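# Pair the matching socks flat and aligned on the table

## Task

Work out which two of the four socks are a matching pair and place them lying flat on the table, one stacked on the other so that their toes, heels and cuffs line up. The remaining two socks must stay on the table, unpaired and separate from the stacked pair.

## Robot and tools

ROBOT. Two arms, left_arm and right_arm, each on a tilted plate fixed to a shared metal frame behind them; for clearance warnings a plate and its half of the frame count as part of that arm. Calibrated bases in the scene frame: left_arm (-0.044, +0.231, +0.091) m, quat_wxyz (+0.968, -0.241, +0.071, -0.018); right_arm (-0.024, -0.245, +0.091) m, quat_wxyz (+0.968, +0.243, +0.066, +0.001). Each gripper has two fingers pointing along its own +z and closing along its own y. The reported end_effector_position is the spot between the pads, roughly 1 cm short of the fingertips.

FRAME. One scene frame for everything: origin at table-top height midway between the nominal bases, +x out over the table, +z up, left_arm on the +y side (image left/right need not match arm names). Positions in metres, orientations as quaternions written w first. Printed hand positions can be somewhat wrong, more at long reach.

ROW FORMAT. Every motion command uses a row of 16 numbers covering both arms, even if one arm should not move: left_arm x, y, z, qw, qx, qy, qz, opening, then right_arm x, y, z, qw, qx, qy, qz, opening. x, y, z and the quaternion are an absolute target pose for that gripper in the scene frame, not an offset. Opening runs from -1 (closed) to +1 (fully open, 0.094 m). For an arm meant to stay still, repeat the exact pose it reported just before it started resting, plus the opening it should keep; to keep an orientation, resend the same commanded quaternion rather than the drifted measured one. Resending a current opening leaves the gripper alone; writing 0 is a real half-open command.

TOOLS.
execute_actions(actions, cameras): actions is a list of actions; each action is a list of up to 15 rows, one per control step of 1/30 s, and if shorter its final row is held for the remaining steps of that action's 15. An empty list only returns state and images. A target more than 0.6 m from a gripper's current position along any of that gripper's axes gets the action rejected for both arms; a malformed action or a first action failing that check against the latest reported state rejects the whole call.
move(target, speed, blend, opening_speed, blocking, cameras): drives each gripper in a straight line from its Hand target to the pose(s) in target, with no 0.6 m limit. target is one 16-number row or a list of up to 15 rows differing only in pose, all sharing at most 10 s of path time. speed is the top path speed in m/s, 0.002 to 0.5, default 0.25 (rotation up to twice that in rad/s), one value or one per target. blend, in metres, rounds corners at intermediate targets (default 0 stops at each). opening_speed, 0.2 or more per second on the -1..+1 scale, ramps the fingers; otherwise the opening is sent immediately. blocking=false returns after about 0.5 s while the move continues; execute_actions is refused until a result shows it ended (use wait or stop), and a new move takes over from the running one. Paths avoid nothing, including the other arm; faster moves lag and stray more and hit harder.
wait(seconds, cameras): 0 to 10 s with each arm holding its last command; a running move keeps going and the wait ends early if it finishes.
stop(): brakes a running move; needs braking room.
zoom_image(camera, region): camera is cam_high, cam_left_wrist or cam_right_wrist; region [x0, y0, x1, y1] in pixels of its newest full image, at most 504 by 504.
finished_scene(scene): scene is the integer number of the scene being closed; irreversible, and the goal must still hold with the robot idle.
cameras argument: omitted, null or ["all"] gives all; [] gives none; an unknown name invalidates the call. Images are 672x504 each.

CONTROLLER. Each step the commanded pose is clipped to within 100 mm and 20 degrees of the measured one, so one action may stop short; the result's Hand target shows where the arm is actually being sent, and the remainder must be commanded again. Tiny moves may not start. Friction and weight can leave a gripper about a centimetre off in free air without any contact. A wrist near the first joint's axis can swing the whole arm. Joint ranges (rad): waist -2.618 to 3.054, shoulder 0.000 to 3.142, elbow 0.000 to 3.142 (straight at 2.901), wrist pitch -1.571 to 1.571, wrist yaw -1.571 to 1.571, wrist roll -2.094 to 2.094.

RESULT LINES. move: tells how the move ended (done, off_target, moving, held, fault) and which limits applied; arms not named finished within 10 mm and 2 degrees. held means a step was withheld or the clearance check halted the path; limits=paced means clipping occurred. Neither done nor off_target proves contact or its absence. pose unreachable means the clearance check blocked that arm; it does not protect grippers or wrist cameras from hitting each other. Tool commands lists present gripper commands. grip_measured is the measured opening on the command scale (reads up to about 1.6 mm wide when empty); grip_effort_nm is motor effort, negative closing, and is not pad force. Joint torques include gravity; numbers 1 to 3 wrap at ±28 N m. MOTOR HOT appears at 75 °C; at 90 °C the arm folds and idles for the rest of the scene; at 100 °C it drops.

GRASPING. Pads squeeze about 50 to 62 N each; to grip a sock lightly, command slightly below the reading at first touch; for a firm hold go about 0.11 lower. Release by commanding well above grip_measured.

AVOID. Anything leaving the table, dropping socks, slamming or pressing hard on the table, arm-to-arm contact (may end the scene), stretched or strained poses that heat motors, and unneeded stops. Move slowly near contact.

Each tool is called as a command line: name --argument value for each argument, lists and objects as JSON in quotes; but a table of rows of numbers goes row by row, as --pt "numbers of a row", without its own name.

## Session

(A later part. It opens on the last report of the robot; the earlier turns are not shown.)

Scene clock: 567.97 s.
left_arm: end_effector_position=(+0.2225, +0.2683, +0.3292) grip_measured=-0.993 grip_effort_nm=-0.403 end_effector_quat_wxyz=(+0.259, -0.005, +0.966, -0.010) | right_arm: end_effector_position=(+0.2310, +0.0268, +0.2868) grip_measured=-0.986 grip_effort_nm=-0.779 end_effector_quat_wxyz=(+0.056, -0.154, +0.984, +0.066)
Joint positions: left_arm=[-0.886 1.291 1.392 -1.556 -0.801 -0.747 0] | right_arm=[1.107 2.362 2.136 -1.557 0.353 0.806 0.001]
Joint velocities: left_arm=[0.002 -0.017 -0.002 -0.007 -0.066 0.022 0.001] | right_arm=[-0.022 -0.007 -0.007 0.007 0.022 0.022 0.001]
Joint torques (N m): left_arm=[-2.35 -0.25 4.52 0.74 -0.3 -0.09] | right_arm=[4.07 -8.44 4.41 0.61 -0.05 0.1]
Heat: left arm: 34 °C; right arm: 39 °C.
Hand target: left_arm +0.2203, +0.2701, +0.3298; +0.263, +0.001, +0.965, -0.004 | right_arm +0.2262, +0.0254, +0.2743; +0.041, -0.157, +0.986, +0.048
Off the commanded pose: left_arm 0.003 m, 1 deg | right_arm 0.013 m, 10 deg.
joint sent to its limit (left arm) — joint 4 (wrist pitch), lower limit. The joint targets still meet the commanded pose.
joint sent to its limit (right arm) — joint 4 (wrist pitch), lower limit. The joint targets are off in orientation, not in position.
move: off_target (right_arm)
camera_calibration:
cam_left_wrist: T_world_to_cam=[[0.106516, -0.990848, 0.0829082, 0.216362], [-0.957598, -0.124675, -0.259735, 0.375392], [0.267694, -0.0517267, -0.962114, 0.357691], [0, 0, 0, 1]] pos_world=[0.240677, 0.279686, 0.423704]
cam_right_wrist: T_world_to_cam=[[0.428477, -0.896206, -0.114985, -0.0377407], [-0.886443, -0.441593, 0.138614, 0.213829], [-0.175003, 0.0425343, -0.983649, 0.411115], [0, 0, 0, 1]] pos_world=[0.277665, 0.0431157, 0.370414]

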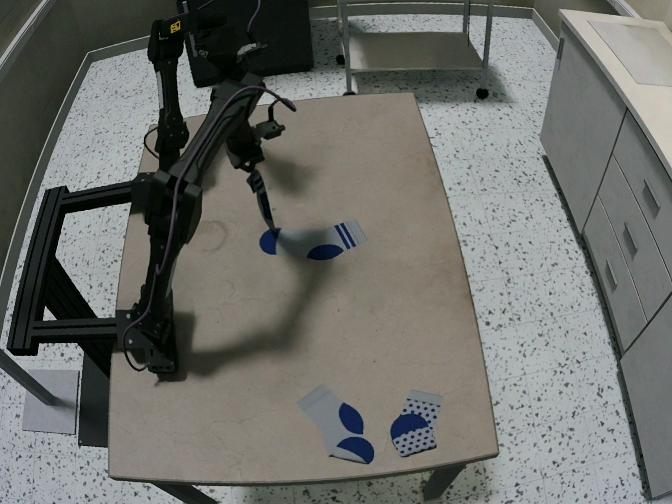

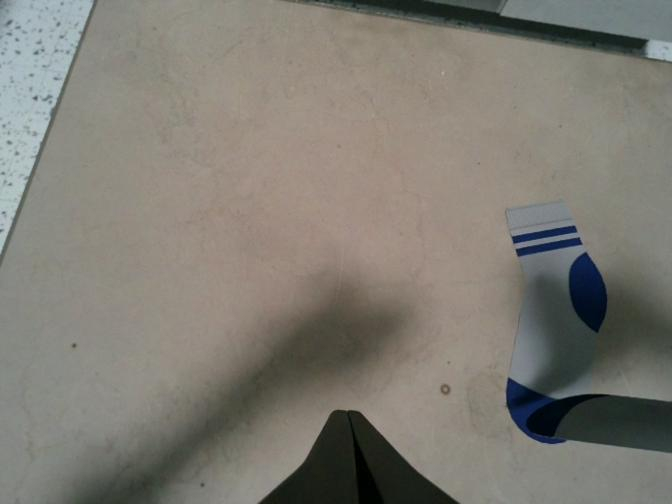

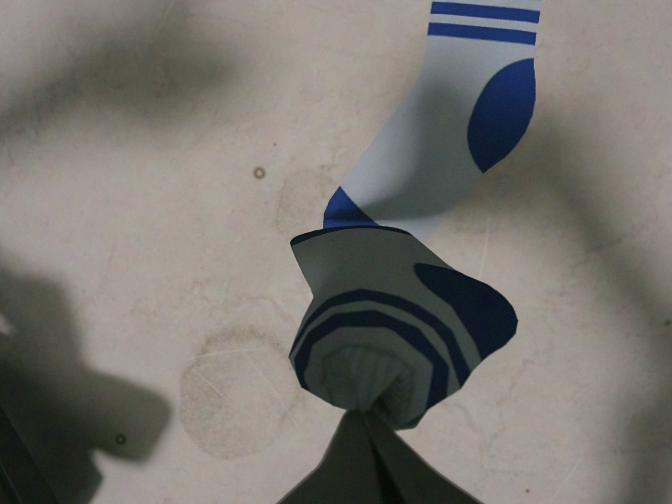

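move --pt "0.22 0.27 0.33 0.26 0 0.966 0 -1 0.217 0.029 0.252 0 -0.156 0.988 0 -1" --pt "0.22 0.27 0.33 0.26 0 0.966 0 -1 0.217 0.029 0.240 0 -0.156 0.988 0 -1" --speed 0.06

zoom_image --camera "cam_left_wrist" --region '[470, 150, 672, 480]'

Scene clock: 574.60 s.
left_arm: end_effector_position=(+0.2225, +0.2683, +0.3292) grip_measured=-0.993 grip_effort_nm=-0.403 end_effector_quat_wxyz=(+0.259, -0.005, +0.966, -0.010) | right_arm: end_effector_position=(+0.2224, +0.0317, +0.2502) grip_measured=-0.986 grip_effort_nm=-0.779 end_effector_quat_wxyz=(+0.022, -0.154, +0.988, +0.026)
Joint positions: left_arm=[-0.886 1.291 1.392 -1.556 -0.801 -0.747 0] | right_arm=[1.097 2.436 2.103 -1.557 0.343 0.833 0.001]
Joint velocities: left_arm=[-0.012 0.007 -0.002 -0.066 0.022 -0.022 0] | right_arm=[0.017 -0.002 0.012 -0.051 0.007 -0.007 -0.001]
Joint torques (N m): left_arm=[-2.22 -0.34 4.12 0.73 -0.34 -0.05] | right_arm=[4.31 -9.28 4.55 0.4 -0.04 0.07]
Heat: left arm: 34 °C; right arm: 39 °C.
Hand target: left_arm +0.2203, +0.2701, +0.3298; +0.263, +0.001, +0.965, -0.004 | right_arm +0.2171, +0.0294, +0.2394; +0.008, -0.157, +0.988, +0.009
Off the commanded pose: left_arm 0.003 m, 1 deg | right_arm 0.012 m, 4 deg.
joint sent to its limit (left arm) — joint 4 (wrist pitch), lower limit. The joint targets still meet the commanded pose.
joint sent to its limit (right arm) — joint 4 (wrist pitch), lower limit. The joint targets still meet the commanded pose.
move: off_target (right_arm)
camera_calibration:
cam_left_wrist: T_world_to_cam=[[0.106516, -0.990848, 0.0829082, 0.216362], [-0.957598, -0.124675, -0.259735, 0.375392], [0.267694, -0.0517267, -0.962114, 0.357691], [0, 0, 0, 1]] pos_world=[0.240677, 0.279686, 0.423704]
cam_right_wrist: T_world_to_cam=[[0.423322, -0.904078, -0.0586652, -0.0465538], [-0.876278, -0.425029, 0.226906, 0.188579], [-0.230075, -0.0446473, -0.972148, 0.385586], [0, 0, 0, 1]] pos_world=[0.273669, 0.0552786, 0.329326]

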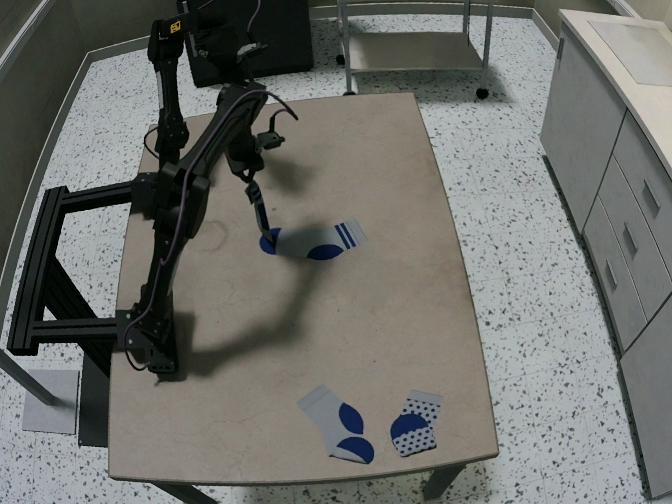

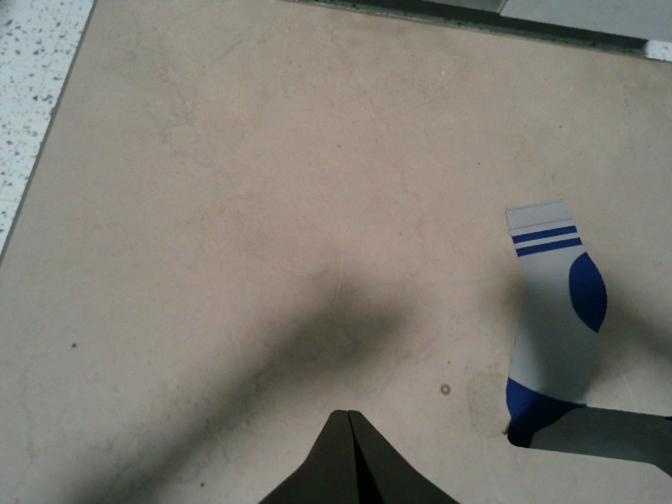

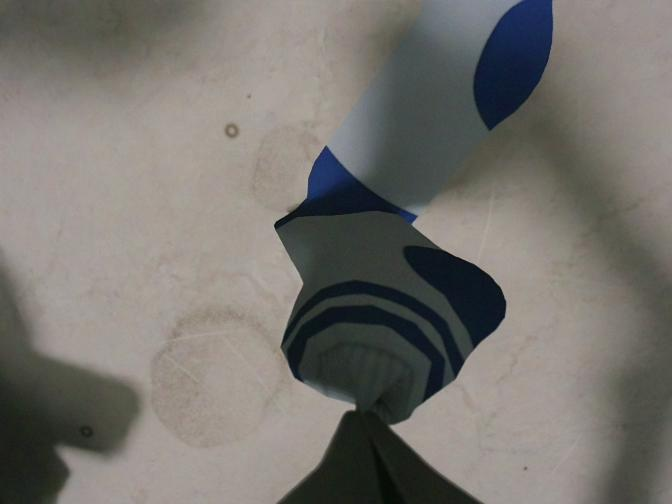

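Scaled by 1.527.

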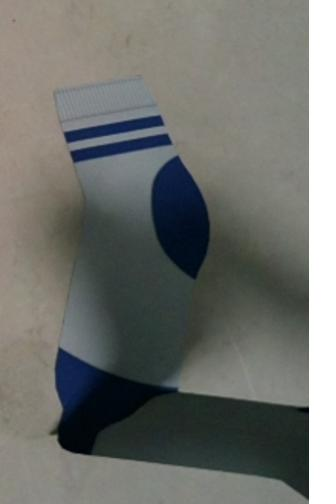

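move --pt "0.22 0.27 0.33 0.26 0 0.966 0 -1 0.250 0.032 0.225 0 -0.156 0.988 0 -1" --pt "0.22 0.27 0.33 0.26 0 0.966 0 -1 0.315 0.035 0.203 0 -0.156 0.988 0 -1" --speed 0.08 --blend 0.03

zoom_image --camera "cam_left_wrist" --region '[470, 150, 672, 480]'

Scene clock: 580.27 s.
left_arm: end_effector_position=(+0.2225, +0.2683, +0.3292) grip_measured=-0.993 grip_effort_nm=-0.403 end_effector_quat_wxyz=(+0.259, -0.005, +0.966, -0.010) | right_arm: end_effector_position=(+0.3145, +0.0305, +0.2062) grip_measured=-0.986 grip_effort_nm=-0.784 end_effector_quat_wxyz=(+0.024, -0.148, +0.988, +0.025)
Joint positions: left_arm=[-0.886 1.291 1.392 -1.556 -0.801 -0.747 0] | right_arm=[0.902 2.636 2.378 -1.557 0.402 0.644 0.001]
Joint velocities: left_arm=[0.012 0.007 0.002 -0.095 -0.007 0.022 -0.001] | right_arm=[-0.002 -0.007 -0.012 -0.022 -0.051 -0.022 -0.001]
Joint torques (N m): left_arm=[-2.35 -0.16 4.29 0.75 -0.3 -0.06] | right_arm=[5.94 -10.58 7.71 0.39 0.1 -0.09]
Heat: left arm: 34 °C; right arm: 39 °C.
Hand target: left_arm +0.2203, +0.2701, +0.3298; +0.263, +0.001, +0.965, -0.004 | right_arm +0.3150, +0.0339, +0.2026; +0.025, -0.155, +0.987, +0.019
Off the commanded pose: left_arm 0.003 m, 1 deg | right_arm 0.005 m, 4 deg.
joint sent to its limit (left arm) — joint 4 (wrist pitch), lower limit. The joint targets still meet the commanded pose.
joint sent to its limit (right arm) — joint 4 (wrist pitch), lower limit. The joint targets are off in orientation, not in position.
move: off_target (right_arm); blend cut to 0.0181 m at target 1
camera_calibration:
cam_left_wrist: T_world_to_cam=[[0.106516, -0.990848, 0.0829082, 0.216362], [-0.957598, -0.124675, -0.259735, 0.375392], [0.267694, -0.0517267, -0.962114, 0.357691], [0, 0, 0, 1]] pos_world=[0.240677, 0.279686, 0.423704]
cam_right_wrist: T_world_to_cam=[[0.412217, -0.909344, -0.0563174, -0.0860469], [-0.882293, -0.413843, 0.22426, 0.280879], [-0.227236, -0.0427554, -0.972901, 0.363109], [0, 0, 0, 1]] pos_world=[0.365799, 0.0535183, 0.285433]

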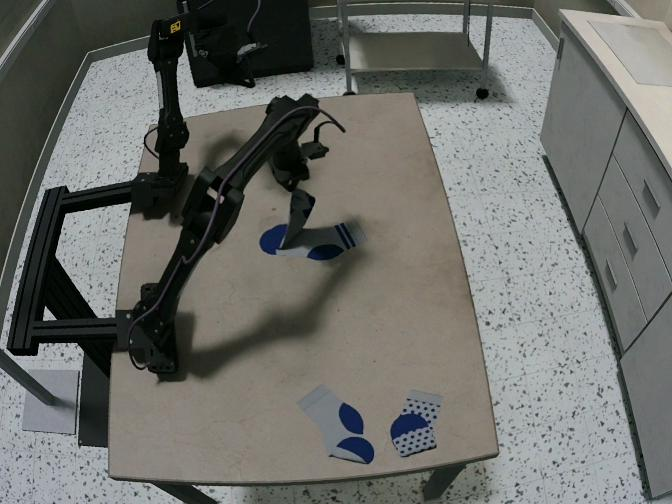

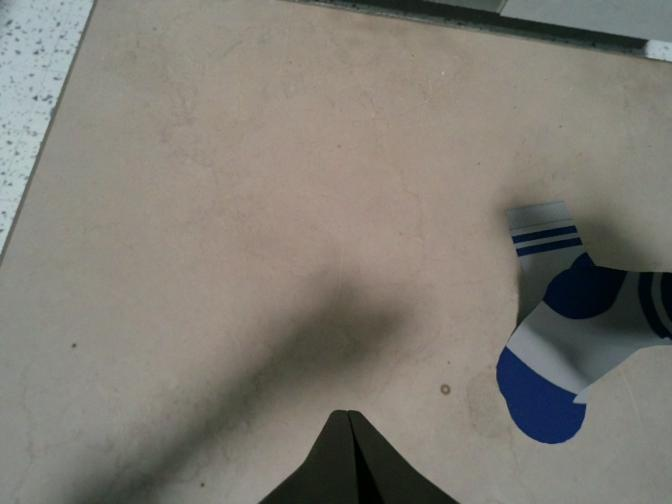

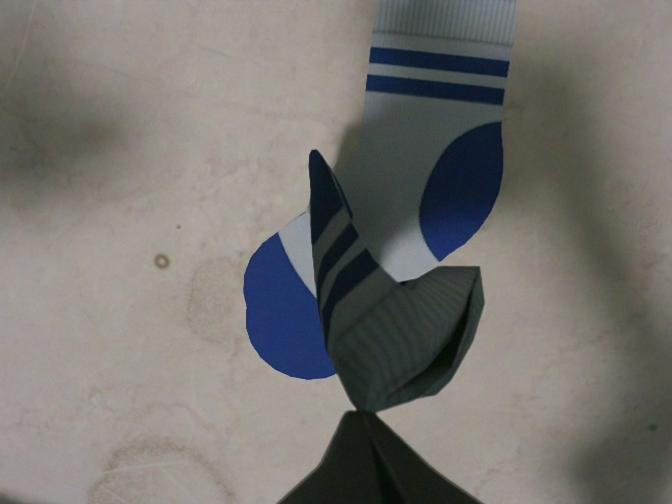

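Scaled by 1.527.

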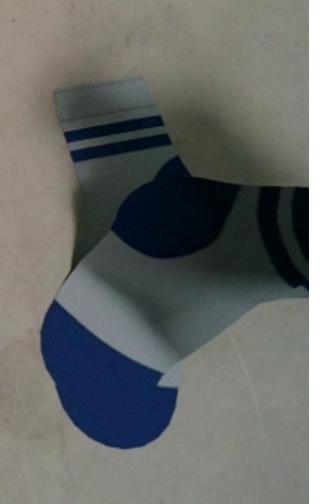

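move --pt "0.22 0.27 0.33 0.26 0 0.966 0 -1 0.26 0.03 0.26 0 -0.156 0.988 0 -1" --pt "0.22 0.27 0.33 0.26 0 0.966 0 -1 0.235 0.03 0.335 0 -0.156 0.988 0 -1" --speed 0.08

Scene clock: 590.73 s.
left_arm: end_effector_position=(+0.2225, +0.2683, +0.3292) grip_measured=-0.993 grip_effort_nm=-0.403 end_effector_quat_wxyz=(+0.259, -0.005, +0.966, -0.010) | right_arm: end_effector_position=(+0.2395, +0.0337, +0.3258) grip_measured=-0.986 grip_effort_nm=-0.779 end_effector_quat_wxyz=(+0.095, -0.153, +0.977, +0.114)
Joint positions: left_arm=[-0.886 1.291 1.392 -1.556 -0.801 -0.747 0] | right_arm=[1.127 2.338 2.238 -1.557 0.357 0.78 0.001]
Joint velocities: left_arm=[0.012 -0.012 0.012 -0.095 -0.022 -0.022 -0.001] | right_arm=[-0.012 0.012 -0.007 -0.081 -0.051 -0.037 -0.001]
Joint torques (N m): left_arm=[-2.28 -0.24 4.22 0.73 -0.3 -0.07] | right_arm=[5.27 -11.89 5.33 0.85 -0.04 0.11]
Heat: left arm: 34 °C; right arm: 41 °C.
Hand target: left_arm +0.2203, +0.2701, +0.3298; +0.263, +0.001, +0.965, -0.004 | right_arm +0.2341, +0.0297, +0.3351; +0.098, -0.153, +0.976, +0.121
Off the commanded pose: left_arm 0.003 m, 1 deg | right_arm 0.011 m, 17 deg.
joint sent to its limit (left arm) — joint 4 (wrist pitch), lower limit. The joint targets still meet the commanded pose.
joint sent to its limit (right arm) — joint 4 (wrist pitch), lower limit. The joint targets are off in orientation, not in position.
move: off_target (right_arm)
camera_calibration:
cam_left_wrist: T_world_to_cam=[[0.106516, -0.990848, 0.0829082, 0.216362], [-0.957598, -0.124675, -0.259735, 0.375392], [0.267694, -0.0517267, -0.962114, 0.357691], [0, 0, 0, 1]] pos_world=[0.240677, 0.279686, 0.423704]
cam_right_wrist: T_world_to_cam=[[0.438927, -0.879533, -0.183751, -0.0113729], [-0.891344, -0.452017, 0.0344417, 0.25449], [-0.113351, 0.148668, -0.982369, 0.431898], [0, 0, 0, 1]] pos_world=[0.280786, 0.0408215, 0.413428]

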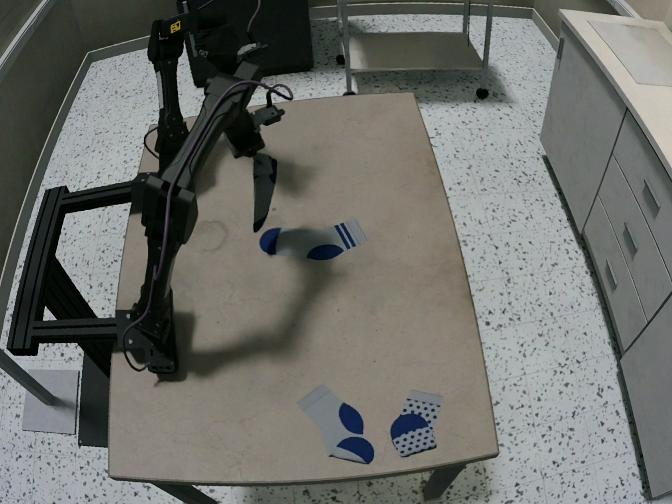

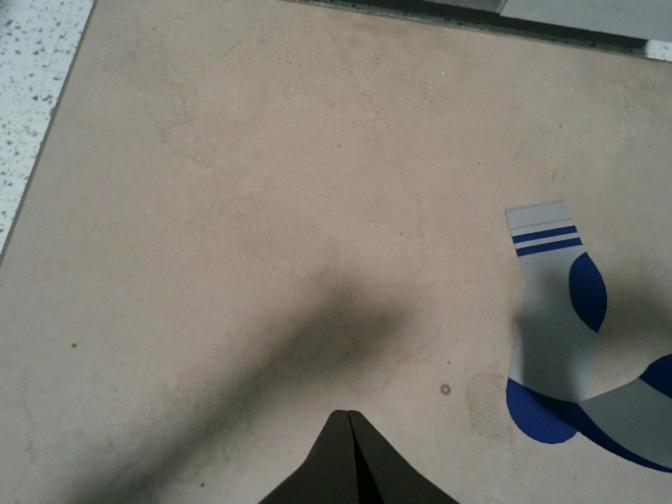

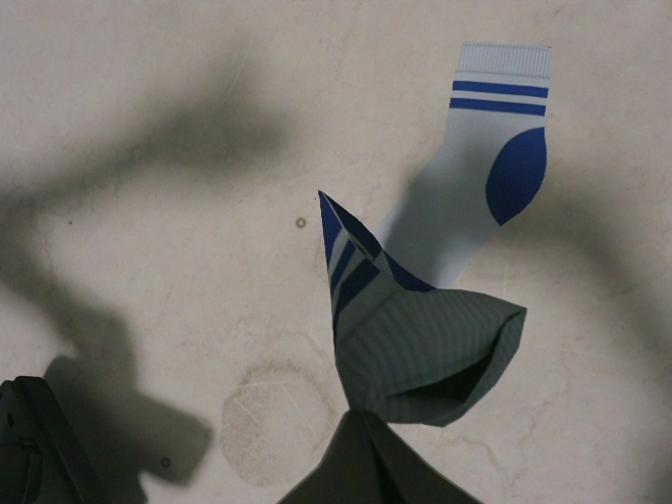

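move --pt "0.22 0.27 0.33 0.26 0 0.966 0 -1 0.26 -0.08 0.335 0 0.1 0.995 0 -1" --pt "0.22 0.27 0.33 0.26 0 0.966 0 -1 0.25 -0.19 0.335 0 0.574 0.819 0 -1" --speed 0.12

Scene clock: 602.27 s.
left_arm: end_effector_position=(+0.2225, +0.2683, +0.3292) grip_measured=-0.993 grip_effort_nm=-0.403 end_effector_quat_wxyz=(+0.259, -0.005, +0.966, -0.010) | right_arm: end_effector_position=(+0.2540, -0.1850, +0.3374) grip_measured=-0.986 grip_effort_nm=-0.779 end_effector_quat_wxyz=(+0.033, +0.564, +0.808, +0.164)
Joint positions: left_arm=[-0.886 1.291 1.392 -1.556 -0.801 -0.747 0] | right_arm=[0.875 1.64 1.686 -1.557 0.445 2.008 0.001]
Joint velocities: left_arm=[-0.002 0.002 -0.007 -0.022 -0.037 0.007 0] | right_arm=[0.012 0.002 0.007 -0.037 -0.037 0.022 -0.001]
Joint torques (N m): left_arm=[-2.3 -0.46 4.12 0.78 -0.31 -0.07] | right_arm=[2.67 -4.75 3.97 0.91 0.12 0.06]
Heat: left arm: 34 °C; right arm: 40 °C.
Hand target: left_arm +0.2203, +0.2701, +0.3298; +0.263, +0.001, +0.965, -0.004 | right_arm +0.2510, -0.1915, +0.3342; +0.036, +0.567, +0.808, +0.156
Off the commanded pose: left_arm 0.003 m, 1 deg | right_arm 0.007 m, 19 deg.
joint sent to its limit (left arm) — joint 4 (wrist pitch), lower limit. The joint targets still meet the commanded pose.
joint sent to its limit (right arm) — joint 4 (wrist pitch), lower limit. The joint targets are off in orientation, not in position.
move: off_target (right_arm)
camera_calibration:
cam_left_wrist: T_world_to_cam=[[0.106516, -0.990848, 0.0829082, 0.216362], [-0.957598, -0.124675, -0.259735, 0.375392], [0.267694, -0.0517267, -0.962114, 0.357691], [0, 0, 0, 1]] pos_world=[0.240677, 0.279686, 0.423704]
cam_right_wrist: T_world_to_cam=[[-0.84369, -0.418154, -0.336653, 0.254706], [-0.52492, 0.773966, 0.35417, 0.19397], [0.11246, 0.475525, -0.872484, 0.443522], [0, 0, 0, 1]] pos_world=[0.266833, -0.254525, 0.404015]

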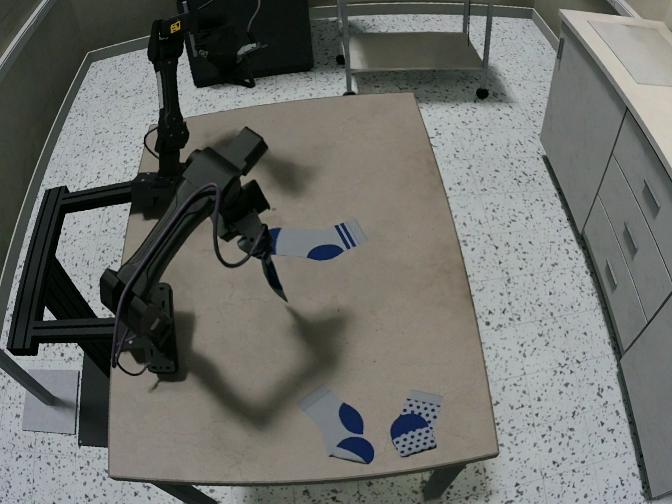

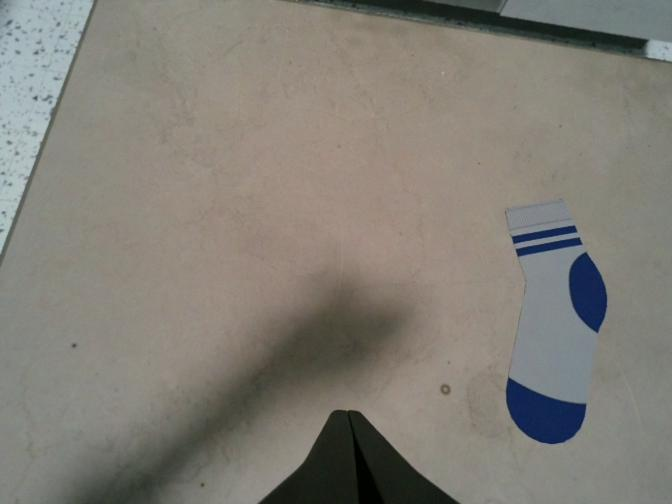

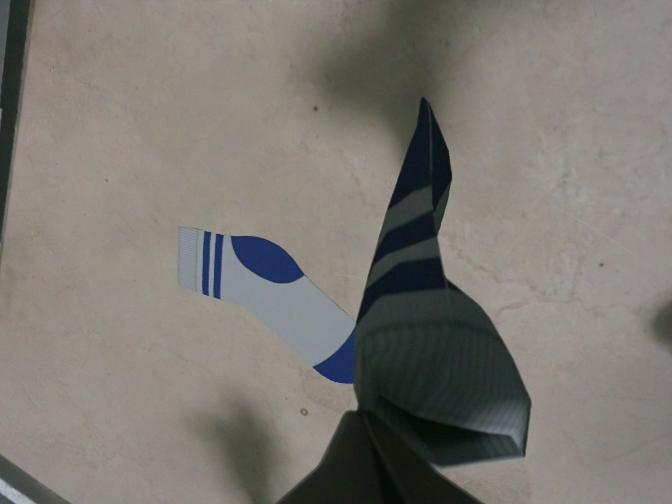

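move --pt "0.22 0.27 0.33 0.26 0 0.966 0 -1 0.25 -0.19 0.27 0 0.574 0.819 0 -1" --pt "0.22 0.27 0.33 0.26 0 0.966 0 -1 0.29 -0.19 0.24 0 0.574 0.819 0 -1" --pt "0.22 0.27 0.33 0.26 0 0.966 0 -1 0.37 -0.19 0.20 0 0.574 0.819 0 -1" --speed 0.1 --blend 0.02

Scene clock: 611.07 s.
left_arm: end_effector_position=(+0.2225, +0.2683, +0.3292) grip_measured=-0.993 grip_effort_nm=-0.403 end_effector_quat_wxyz=(+0.259, -0.005, +0.966, -0.010) | right_arm: end_effector_position=(+0.3633, -0.1928, +0.1992) grip_measured=-0.986 grip_effort_nm=-0.774 end_effector_quat_wxyz=(-0.003, +0.573, +0.819, -0.007)
Joint positions: left_arm=[-0.886 1.291 1.392 -1.556 -0.801 -0.747 0] | right_arm=[0.501 2.128 1.895 -1.483 0.494 1.766 0.001]
Joint velocities: left_arm=[-0.007 0.002 -0.007 -0.11 0.022 -0.11 0] | right_arm=[-0.002 0.012 0.007 -0.037 -0.007 -0.022 0]
Joint torques (N m): left_arm=[-2.29 -0.39 4.15 0.76 -0.32 -0.08] | right_arm=[5.49 -8.27 7.38 0.43 0.12 -0.11]
Heat: left arm: 34 °C; right arm: 39 °C.
Hand target: left_arm +0.2203, +0.2701, +0.3298; +0.263, +0.001, +0.965, -0.004 | right_arm +0.3707, -0.1900, +0.1992; +0.005, +0.572, +0.820, -0.003
Off the commanded pose: left_arm 0.003 m, 1 deg | right_arm 0.007 m, 1 deg.
joint sent to its limit (left arm) — joint 4 (wrist pitch), lower limit. The joint targets still meet the commanded pose.
move: done
camera_calibration:
cam_left_wrist: T_world_to_cam=[[0.106516, -0.990848, 0.0829082, 0.216362], [-0.957598, -0.124675, -0.259735, 0.375392], [0.267694, -0.0517267, -0.962114, 0.357691], [0, 0, 0, 1]] pos_world=[0.240677, 0.279686, 0.423704]
cam_right_wrist: T_world_to_cam=[[-0.888763, -0.458333, -0.00552198, 0.239833], [-0.441278, 0.852309, 0.28079, 0.305656], [-0.123989, 0.251993, -0.959753, 0.374538], [0, 0, 0, 1]] pos_world=[0.394472, -0.244971, 0.274964]

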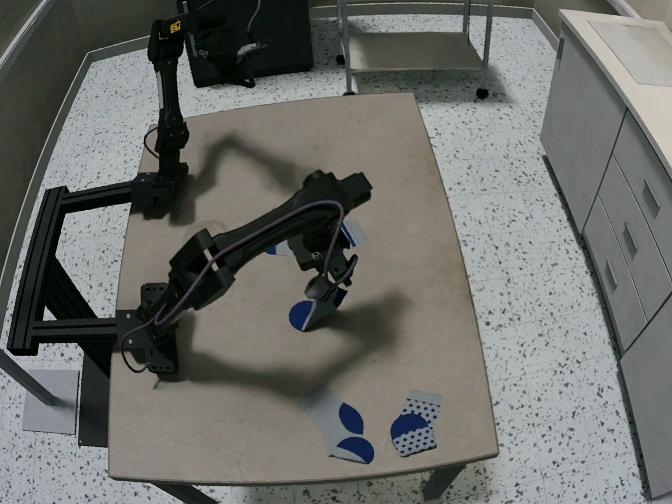

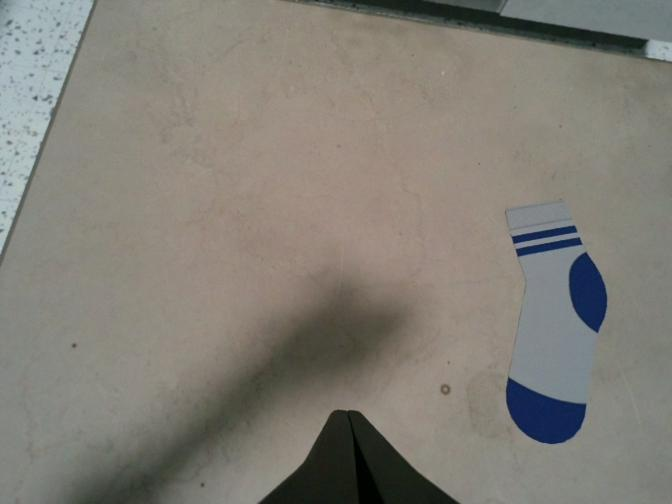

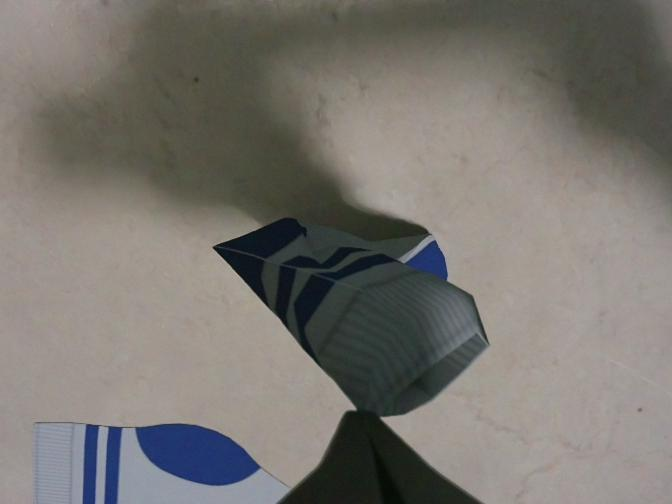

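move --pt "0.22 0.27 0.33 0.26 0 0.966 0 -1 0.46 -0.185 0.13 0 0.574 0.819 0 -1" --pt "0.22 0.27 0.33 0.26 0 0.966 0 -1 0.515 -0.175 0.04 0 0.574 0.819 0 -1" --pt "0.22 0.27 0.33 0.26 0 0.966 0 -1 0.518 -0.175 0.015 0 0.574 0.819 0 -1" --speed 0.1 --blend 0.02

move --target '[0.22,0.27,0.33,0.26,0,0.966,0,-1,0.516,-0.175,0.015,0,0.574,0.819,0,0.3]' --opening_speed 1.5 --cameras '[]'

move --pt "0.22 0.27 0.33 0.26 0 0.966 0 -1 0.50 -0.175 0.08 0 0.574 0.819 0 0.3" --pt "0.22 0.27 0.33 0.26 0 0.966 0 -1 0.36 -0.22 0.30 0.2 0 0.98 0 0.3"

Scene clock: 617.87 s.
left_arm: end_effector_position=(+0.2225, +0.2683, +0.3292) grip_measured=-0.993 grip_effort_nm=-0.403 end_effector_quat_wxyz=(+0.259, -0.005, +0.966, -0.010) | right_arm: end_effector_position=(+0.5142, -0.1797, +0.0248) grip_measured=-0.986 grip_effort_nm=-0.774 end_effector_quat_wxyz=(+0.007, +0.576, +0.817, +0.012)
Joint positions: left_arm=[-0.886 1.291 1.392 -1.556 -0.801 -0.747 0] | right_arm=[0.234 2.949 2.859 -1.431 0.502 1.446 0.001]
Joint velocities: left_arm=[-0.017 0.017 -0.007 -0.037 -0.007 0.007 0] | right_arm=[-0.017 0.017 0.022 -0.037 -0.051 -0.095 -0.001]
Joint torques (N m): left_arm=[-2.14 -0.28 4.25 0.76 -0.33 -0.1] | right_arm=[7.43 -12.46 7.1 0.62 0.11 -0.08]
Heat: left arm: 34 °C; right arm: 39 °C.
Hand target: left_arm +0.2203, +0.2701, +0.3298; +0.263, +0.001, +0.965, -0.004 | right_arm +0.5162, -0.1763, +0.0154; +0.013, +0.574, +0.818, +0.010
Off the commanded pose: left_arm 0.003 m, 1 deg | right_arm 0.011 m, 2 deg.
elbow stopped short (right arm): the move would have taken joint 3 (elbow) straighter than the controller allows.
joint sent to its limit (left arm) — joint 4 (wrist pitch), lower limit. The joint targets still meet the commanded pose.
move: off_target (right_arm); blend cut to 0.0126 m at target 2
camera_calibration:
cam_left_wrist: T_world_to_cam=[[0.106516, -0.990848, 0.0829082, 0.216362], [-0.957598, -0.124675, -0.259735, 0.375392], [0.267694, -0.0517267, -0.962114, 0.357691], [0, 0, 0, 1]] pos_world=[0.240677, 0.279686, 0.423704]
cam_right_wrist: T_world_to_cam=[[-0.891167, -0.45102, -0.0490114, 0.382616], [-0.445646, 0.850038, 0.280777, 0.411857], [-0.0849742, 0.272061, -0.958521, 0.206074], [0, 0, 0, 1]] pos_world=[0.542028, -0.233592, 0.100639]

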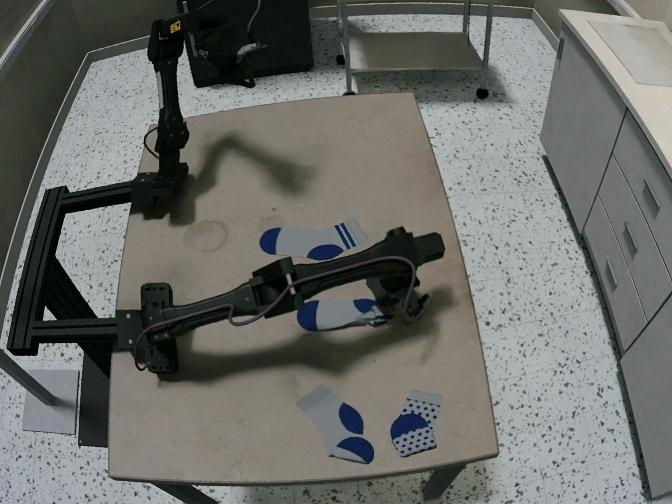

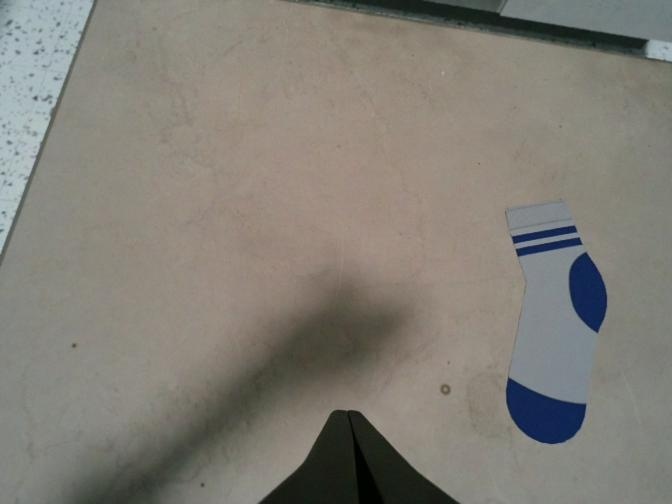

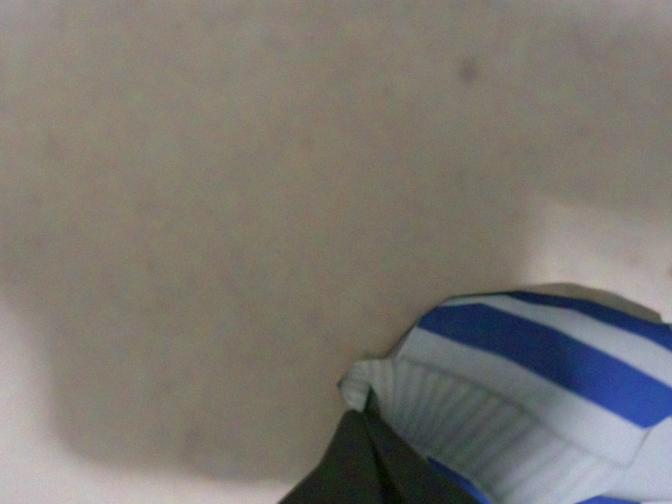

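Scene clock: 618.97 s.
left_arm: end_effector_position=(+0.2225, +0.2683, +0.3292) grip_measured=-0.993 grip_effort_nm=-0.403 end_effector_quat_wxyz=(+0.259, -0.005, +0.966, -0.010) | right_arm: end_effector_position=(+0.5155, -0.1794, +0.0248) grip_measured=+0.298 grip_effort_nm=0.090 end_effector_quat_wxyz=(+0.009, +0.578, +0.816, +0.014)
Joint positions: left_arm=[-0.886 1.291 1.392 -1.556 -0.801 -0.747 0] | right_arm=[0.234 2.949 2.859 -1.425 0.502 1.446 0.061]
Joint velocities: left_arm=[-0.002 -0.007 0.007 0.022 -0.022 0.037 0] | right_arm=[-0.007 -0.012 0.022 -0.007 -0.037 -0.095 -0.001]
Joint torques (N m): left_arm=[-2.39 -0.43 4.15 0.74 -0.3 -0.07] | right_arm=[7.56 -12.38 7.1 0.5 0.06 -0.07]
Heat: left arm: 34 °C; right arm: 40 °C.
Hand target: left_arm +0.2203, +0.2701, +0.3298; +0.263, +0.001, +0.965, -0.004 | right_arm +0.5152, -0.1752, +0.0151; +0.010, +0.574, +0.819, +0.011
Off the commanded pose: left_arm 0.003 m, 1 deg | right_arm 0.011 m, 2 deg.
elbow stopped short (right arm): the move would have taken joint 3 (elbow) straighter than the controller allows.
joint sent to its limit (left arm) — joint 4 (wrist pitch), lower limit. The joint targets still meet the commanded pose.
move: off_target (right_arm)
No camera images: "cameras" was empty.

Scene clock: 622.67 s.
left_arm: end_effector_position=(+0.2225, +0.2683, +0.3292) grip_measured=-0.993 grip_effort_nm=-0.403 end_effector_quat_wxyz=(+0.259, -0.005, +0.966, -0.010) | right_arm: end_effector_position=(+0.3686, -0.2187, +0.3020) grip_measured=+0.298 grip_effort_nm=0.085 end_effector_quat_wxyz=(+0.204, +0.020, +0.979, +0.016)
Joint positions: left_arm=[-0.886 1.291 1.392 -1.556 -0.801 -0.747 0] | right_arm=[0.644 1.79 1.749 -1.305 0.678 0.501 0.061]
Joint velocities: left_arm=[-0.007 -0.007 -0.002 -0.007 0.007 -0.022 0] | right_arm=[-0.002 -0.002 -0.002 -0.037 0.007 0.022 0]
Joint torques (N m): left_arm=[-2.33 -0.32 4.37 0.74 -0.32 -0.07] | right_arm=[5.34 -7.69 4.1 0.82 0.21 -0.07]
Heat: left arm: 34 °C; right arm: 40 °C.
Hand target: left_arm +0.2203, +0.2701, +0.3298; +0.263, +0.001, +0.965, -0.004 | right_arm +0.3599, -0.2198, +0.3014; +0.201, +0.003, +0.980, +0.006
Off the commanded pose: left_arm 0.003 m, 1 deg | right_arm 0.009 m, 3 deg.
joint sent to its limit (left arm) — joint 4 (wrist pitch), lower limit. The joint targets still meet the commanded pose.
move: off_target (right_arm)
camera_calibration:
cam_left_wrist: T_world_to_cam=[[0.106516, -0.990848, 0.0829082, 0.216362], [-0.957598, -0.124675, -0.259735, 0.375392], [0.267694, -0.0517267, -0.962114, 0.357691], [0, 0, 0, 1]] pos_world=[0.240677, 0.279686, 0.423704]
cam_right_wrist: T_world_to_cam=[[0.0911269, -0.995804, -0.0083335, -0.24466], [-0.987926, -0.0893468, -0.126567, 0.419818], [0.125291, 0.0197665, -0.991923, 0.347497], [0, 0, 0, 1]] pos_world=[0.393506, -0.212993, 0.395787]

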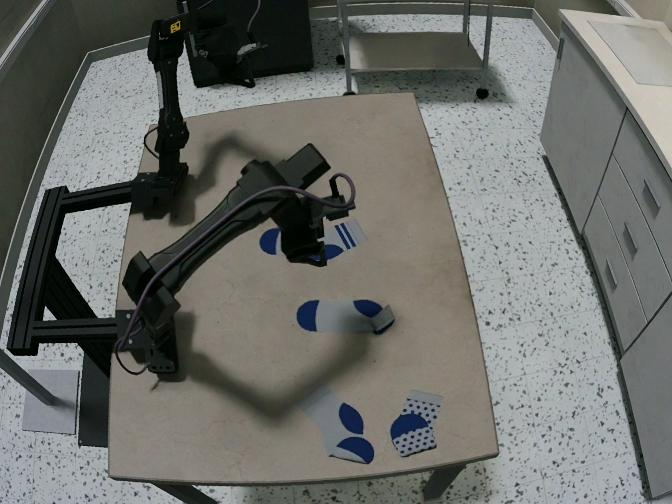

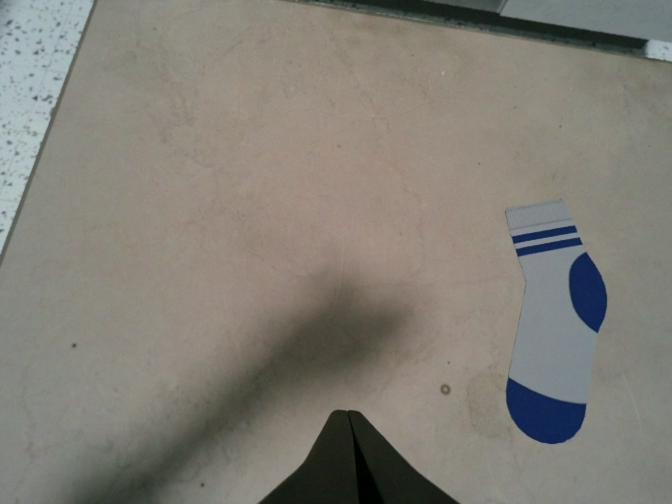

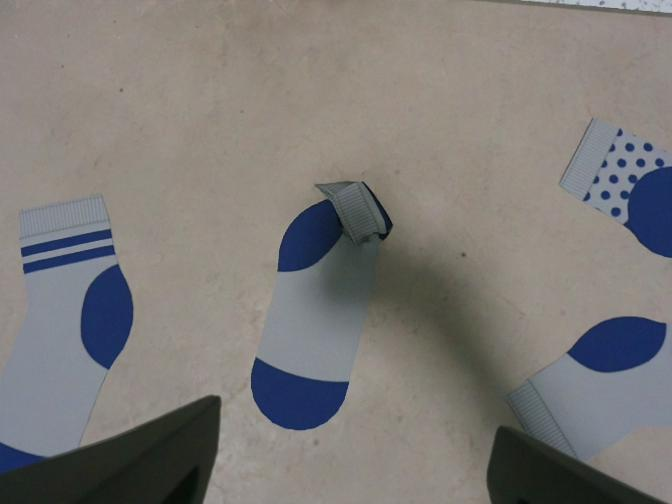

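zoom_image --camera "cam_right_wrist" --region '[260, 160, 440, 280]'

Scaled by 2.800.

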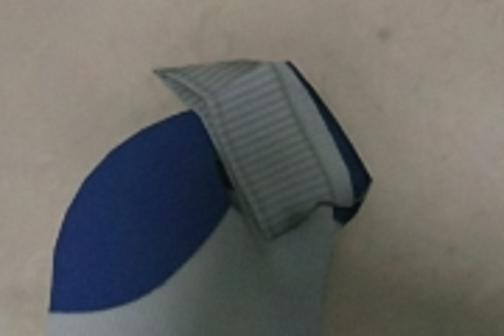

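move --pt "0.22 0.27 0.33 0.26 0 0.966 0 -1 0.46 -0.22 0.10 0 0.477 0.879 0 -0.3" --pt "0.22 0.27 0.33 0.26 0 0.966 0 -1 0.483 -0.224 0.04 0 0.477 0.879 0 -0.3"

Scene clock: 655.47 s.
left_arm: end_effector_position=(+0.2225, +0.2683, +0.3292) grip_measured=-0.993 grip_effort_nm=-0.408 end_effector_quat_wxyz=(+0.259, -0.005, +0.966, -0.010) | right_arm: end_effector_position=(+0.4775, -0.2320, +0.0380) grip_measured=-0.298 grip_effort_nm=-0.129 end_effector_quat_wxyz=(-0.005, +0.479, +0.878, -0.014)
Joint positions: left_arm=[-0.886 1.291 1.392 -1.556 -0.801 -0.747 0] | right_arm=[0.178 2.568 2.227 -1.21 0.523 1.181 0.033]
Joint velocities: left_arm=[-0.012 -0.007 0.007 0.066 -0.022 0.066 0] | right_arm=[-0.022 -0.017 -0.002 0.022 0.022 -0.007 0]
Joint torques (N m): left_arm=[-2.33 -0.36 4.25 0.75 -0.32 -0.05] | right_arm=[7.83 -12.31 7.19 0.47 -0.01 -0.07]
Heat: left arm: 34 °C; right arm: 38 °C.
Hand target: left_arm +0.2203, +0.2701, +0.3298; +0.263, +0.001, +0.965, -0.004 | right_arm +0.4842, -0.2244, +0.0385; +0.003, +0.475, +0.880, -0.007
Off the commanded pose: left_arm 0.003 m, 1 deg | right_arm 0.010 m, 2 deg.
joint sent to its limit (left arm) — joint 4 (wrist pitch), lower limit. The joint targets still meet the commanded pose.
move: done
camera_calibration:
cam_left_wrist: T_world_to_cam=[[0.106516, -0.990848, 0.0829082, 0.216362], [-0.957598, -0.124675, -0.259735, 0.375392], [0.267694, -0.0517267, -0.962114, 0.357691], [0, 0, 0, 1]] pos_world=[0.240677, 0.279686, 0.423704]
cam_right_wrist: T_world_to_cam=[[-0.76534, -0.643557, 0.00944424, 0.219983], [-0.615732, 0.736365, 0.280429, 0.491186], [-0.187426, 0.208808, -0.959828, 0.26417], [0, 0, 0, 1]] pos_world=[0.520314, -0.275282, 0.113737]

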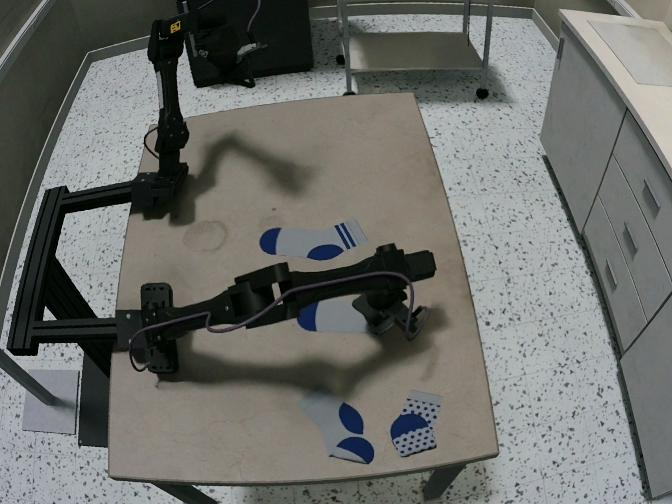

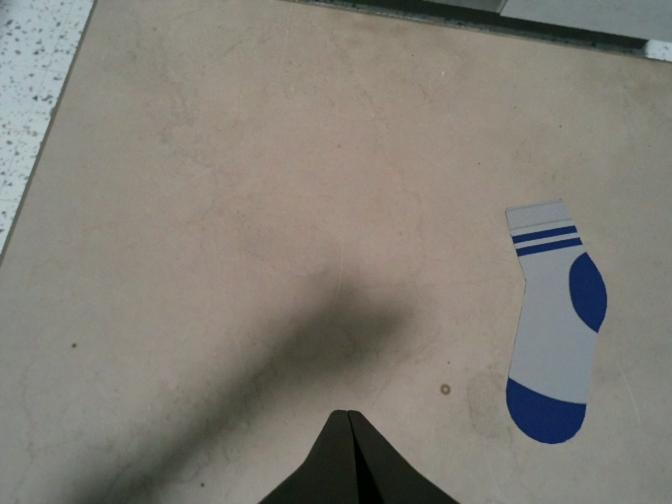

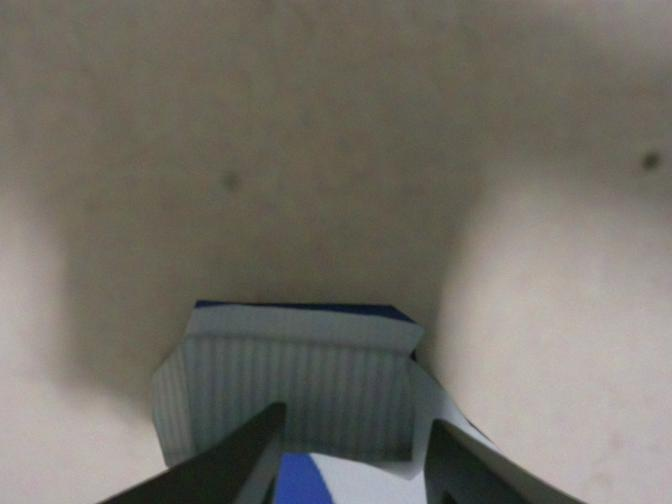

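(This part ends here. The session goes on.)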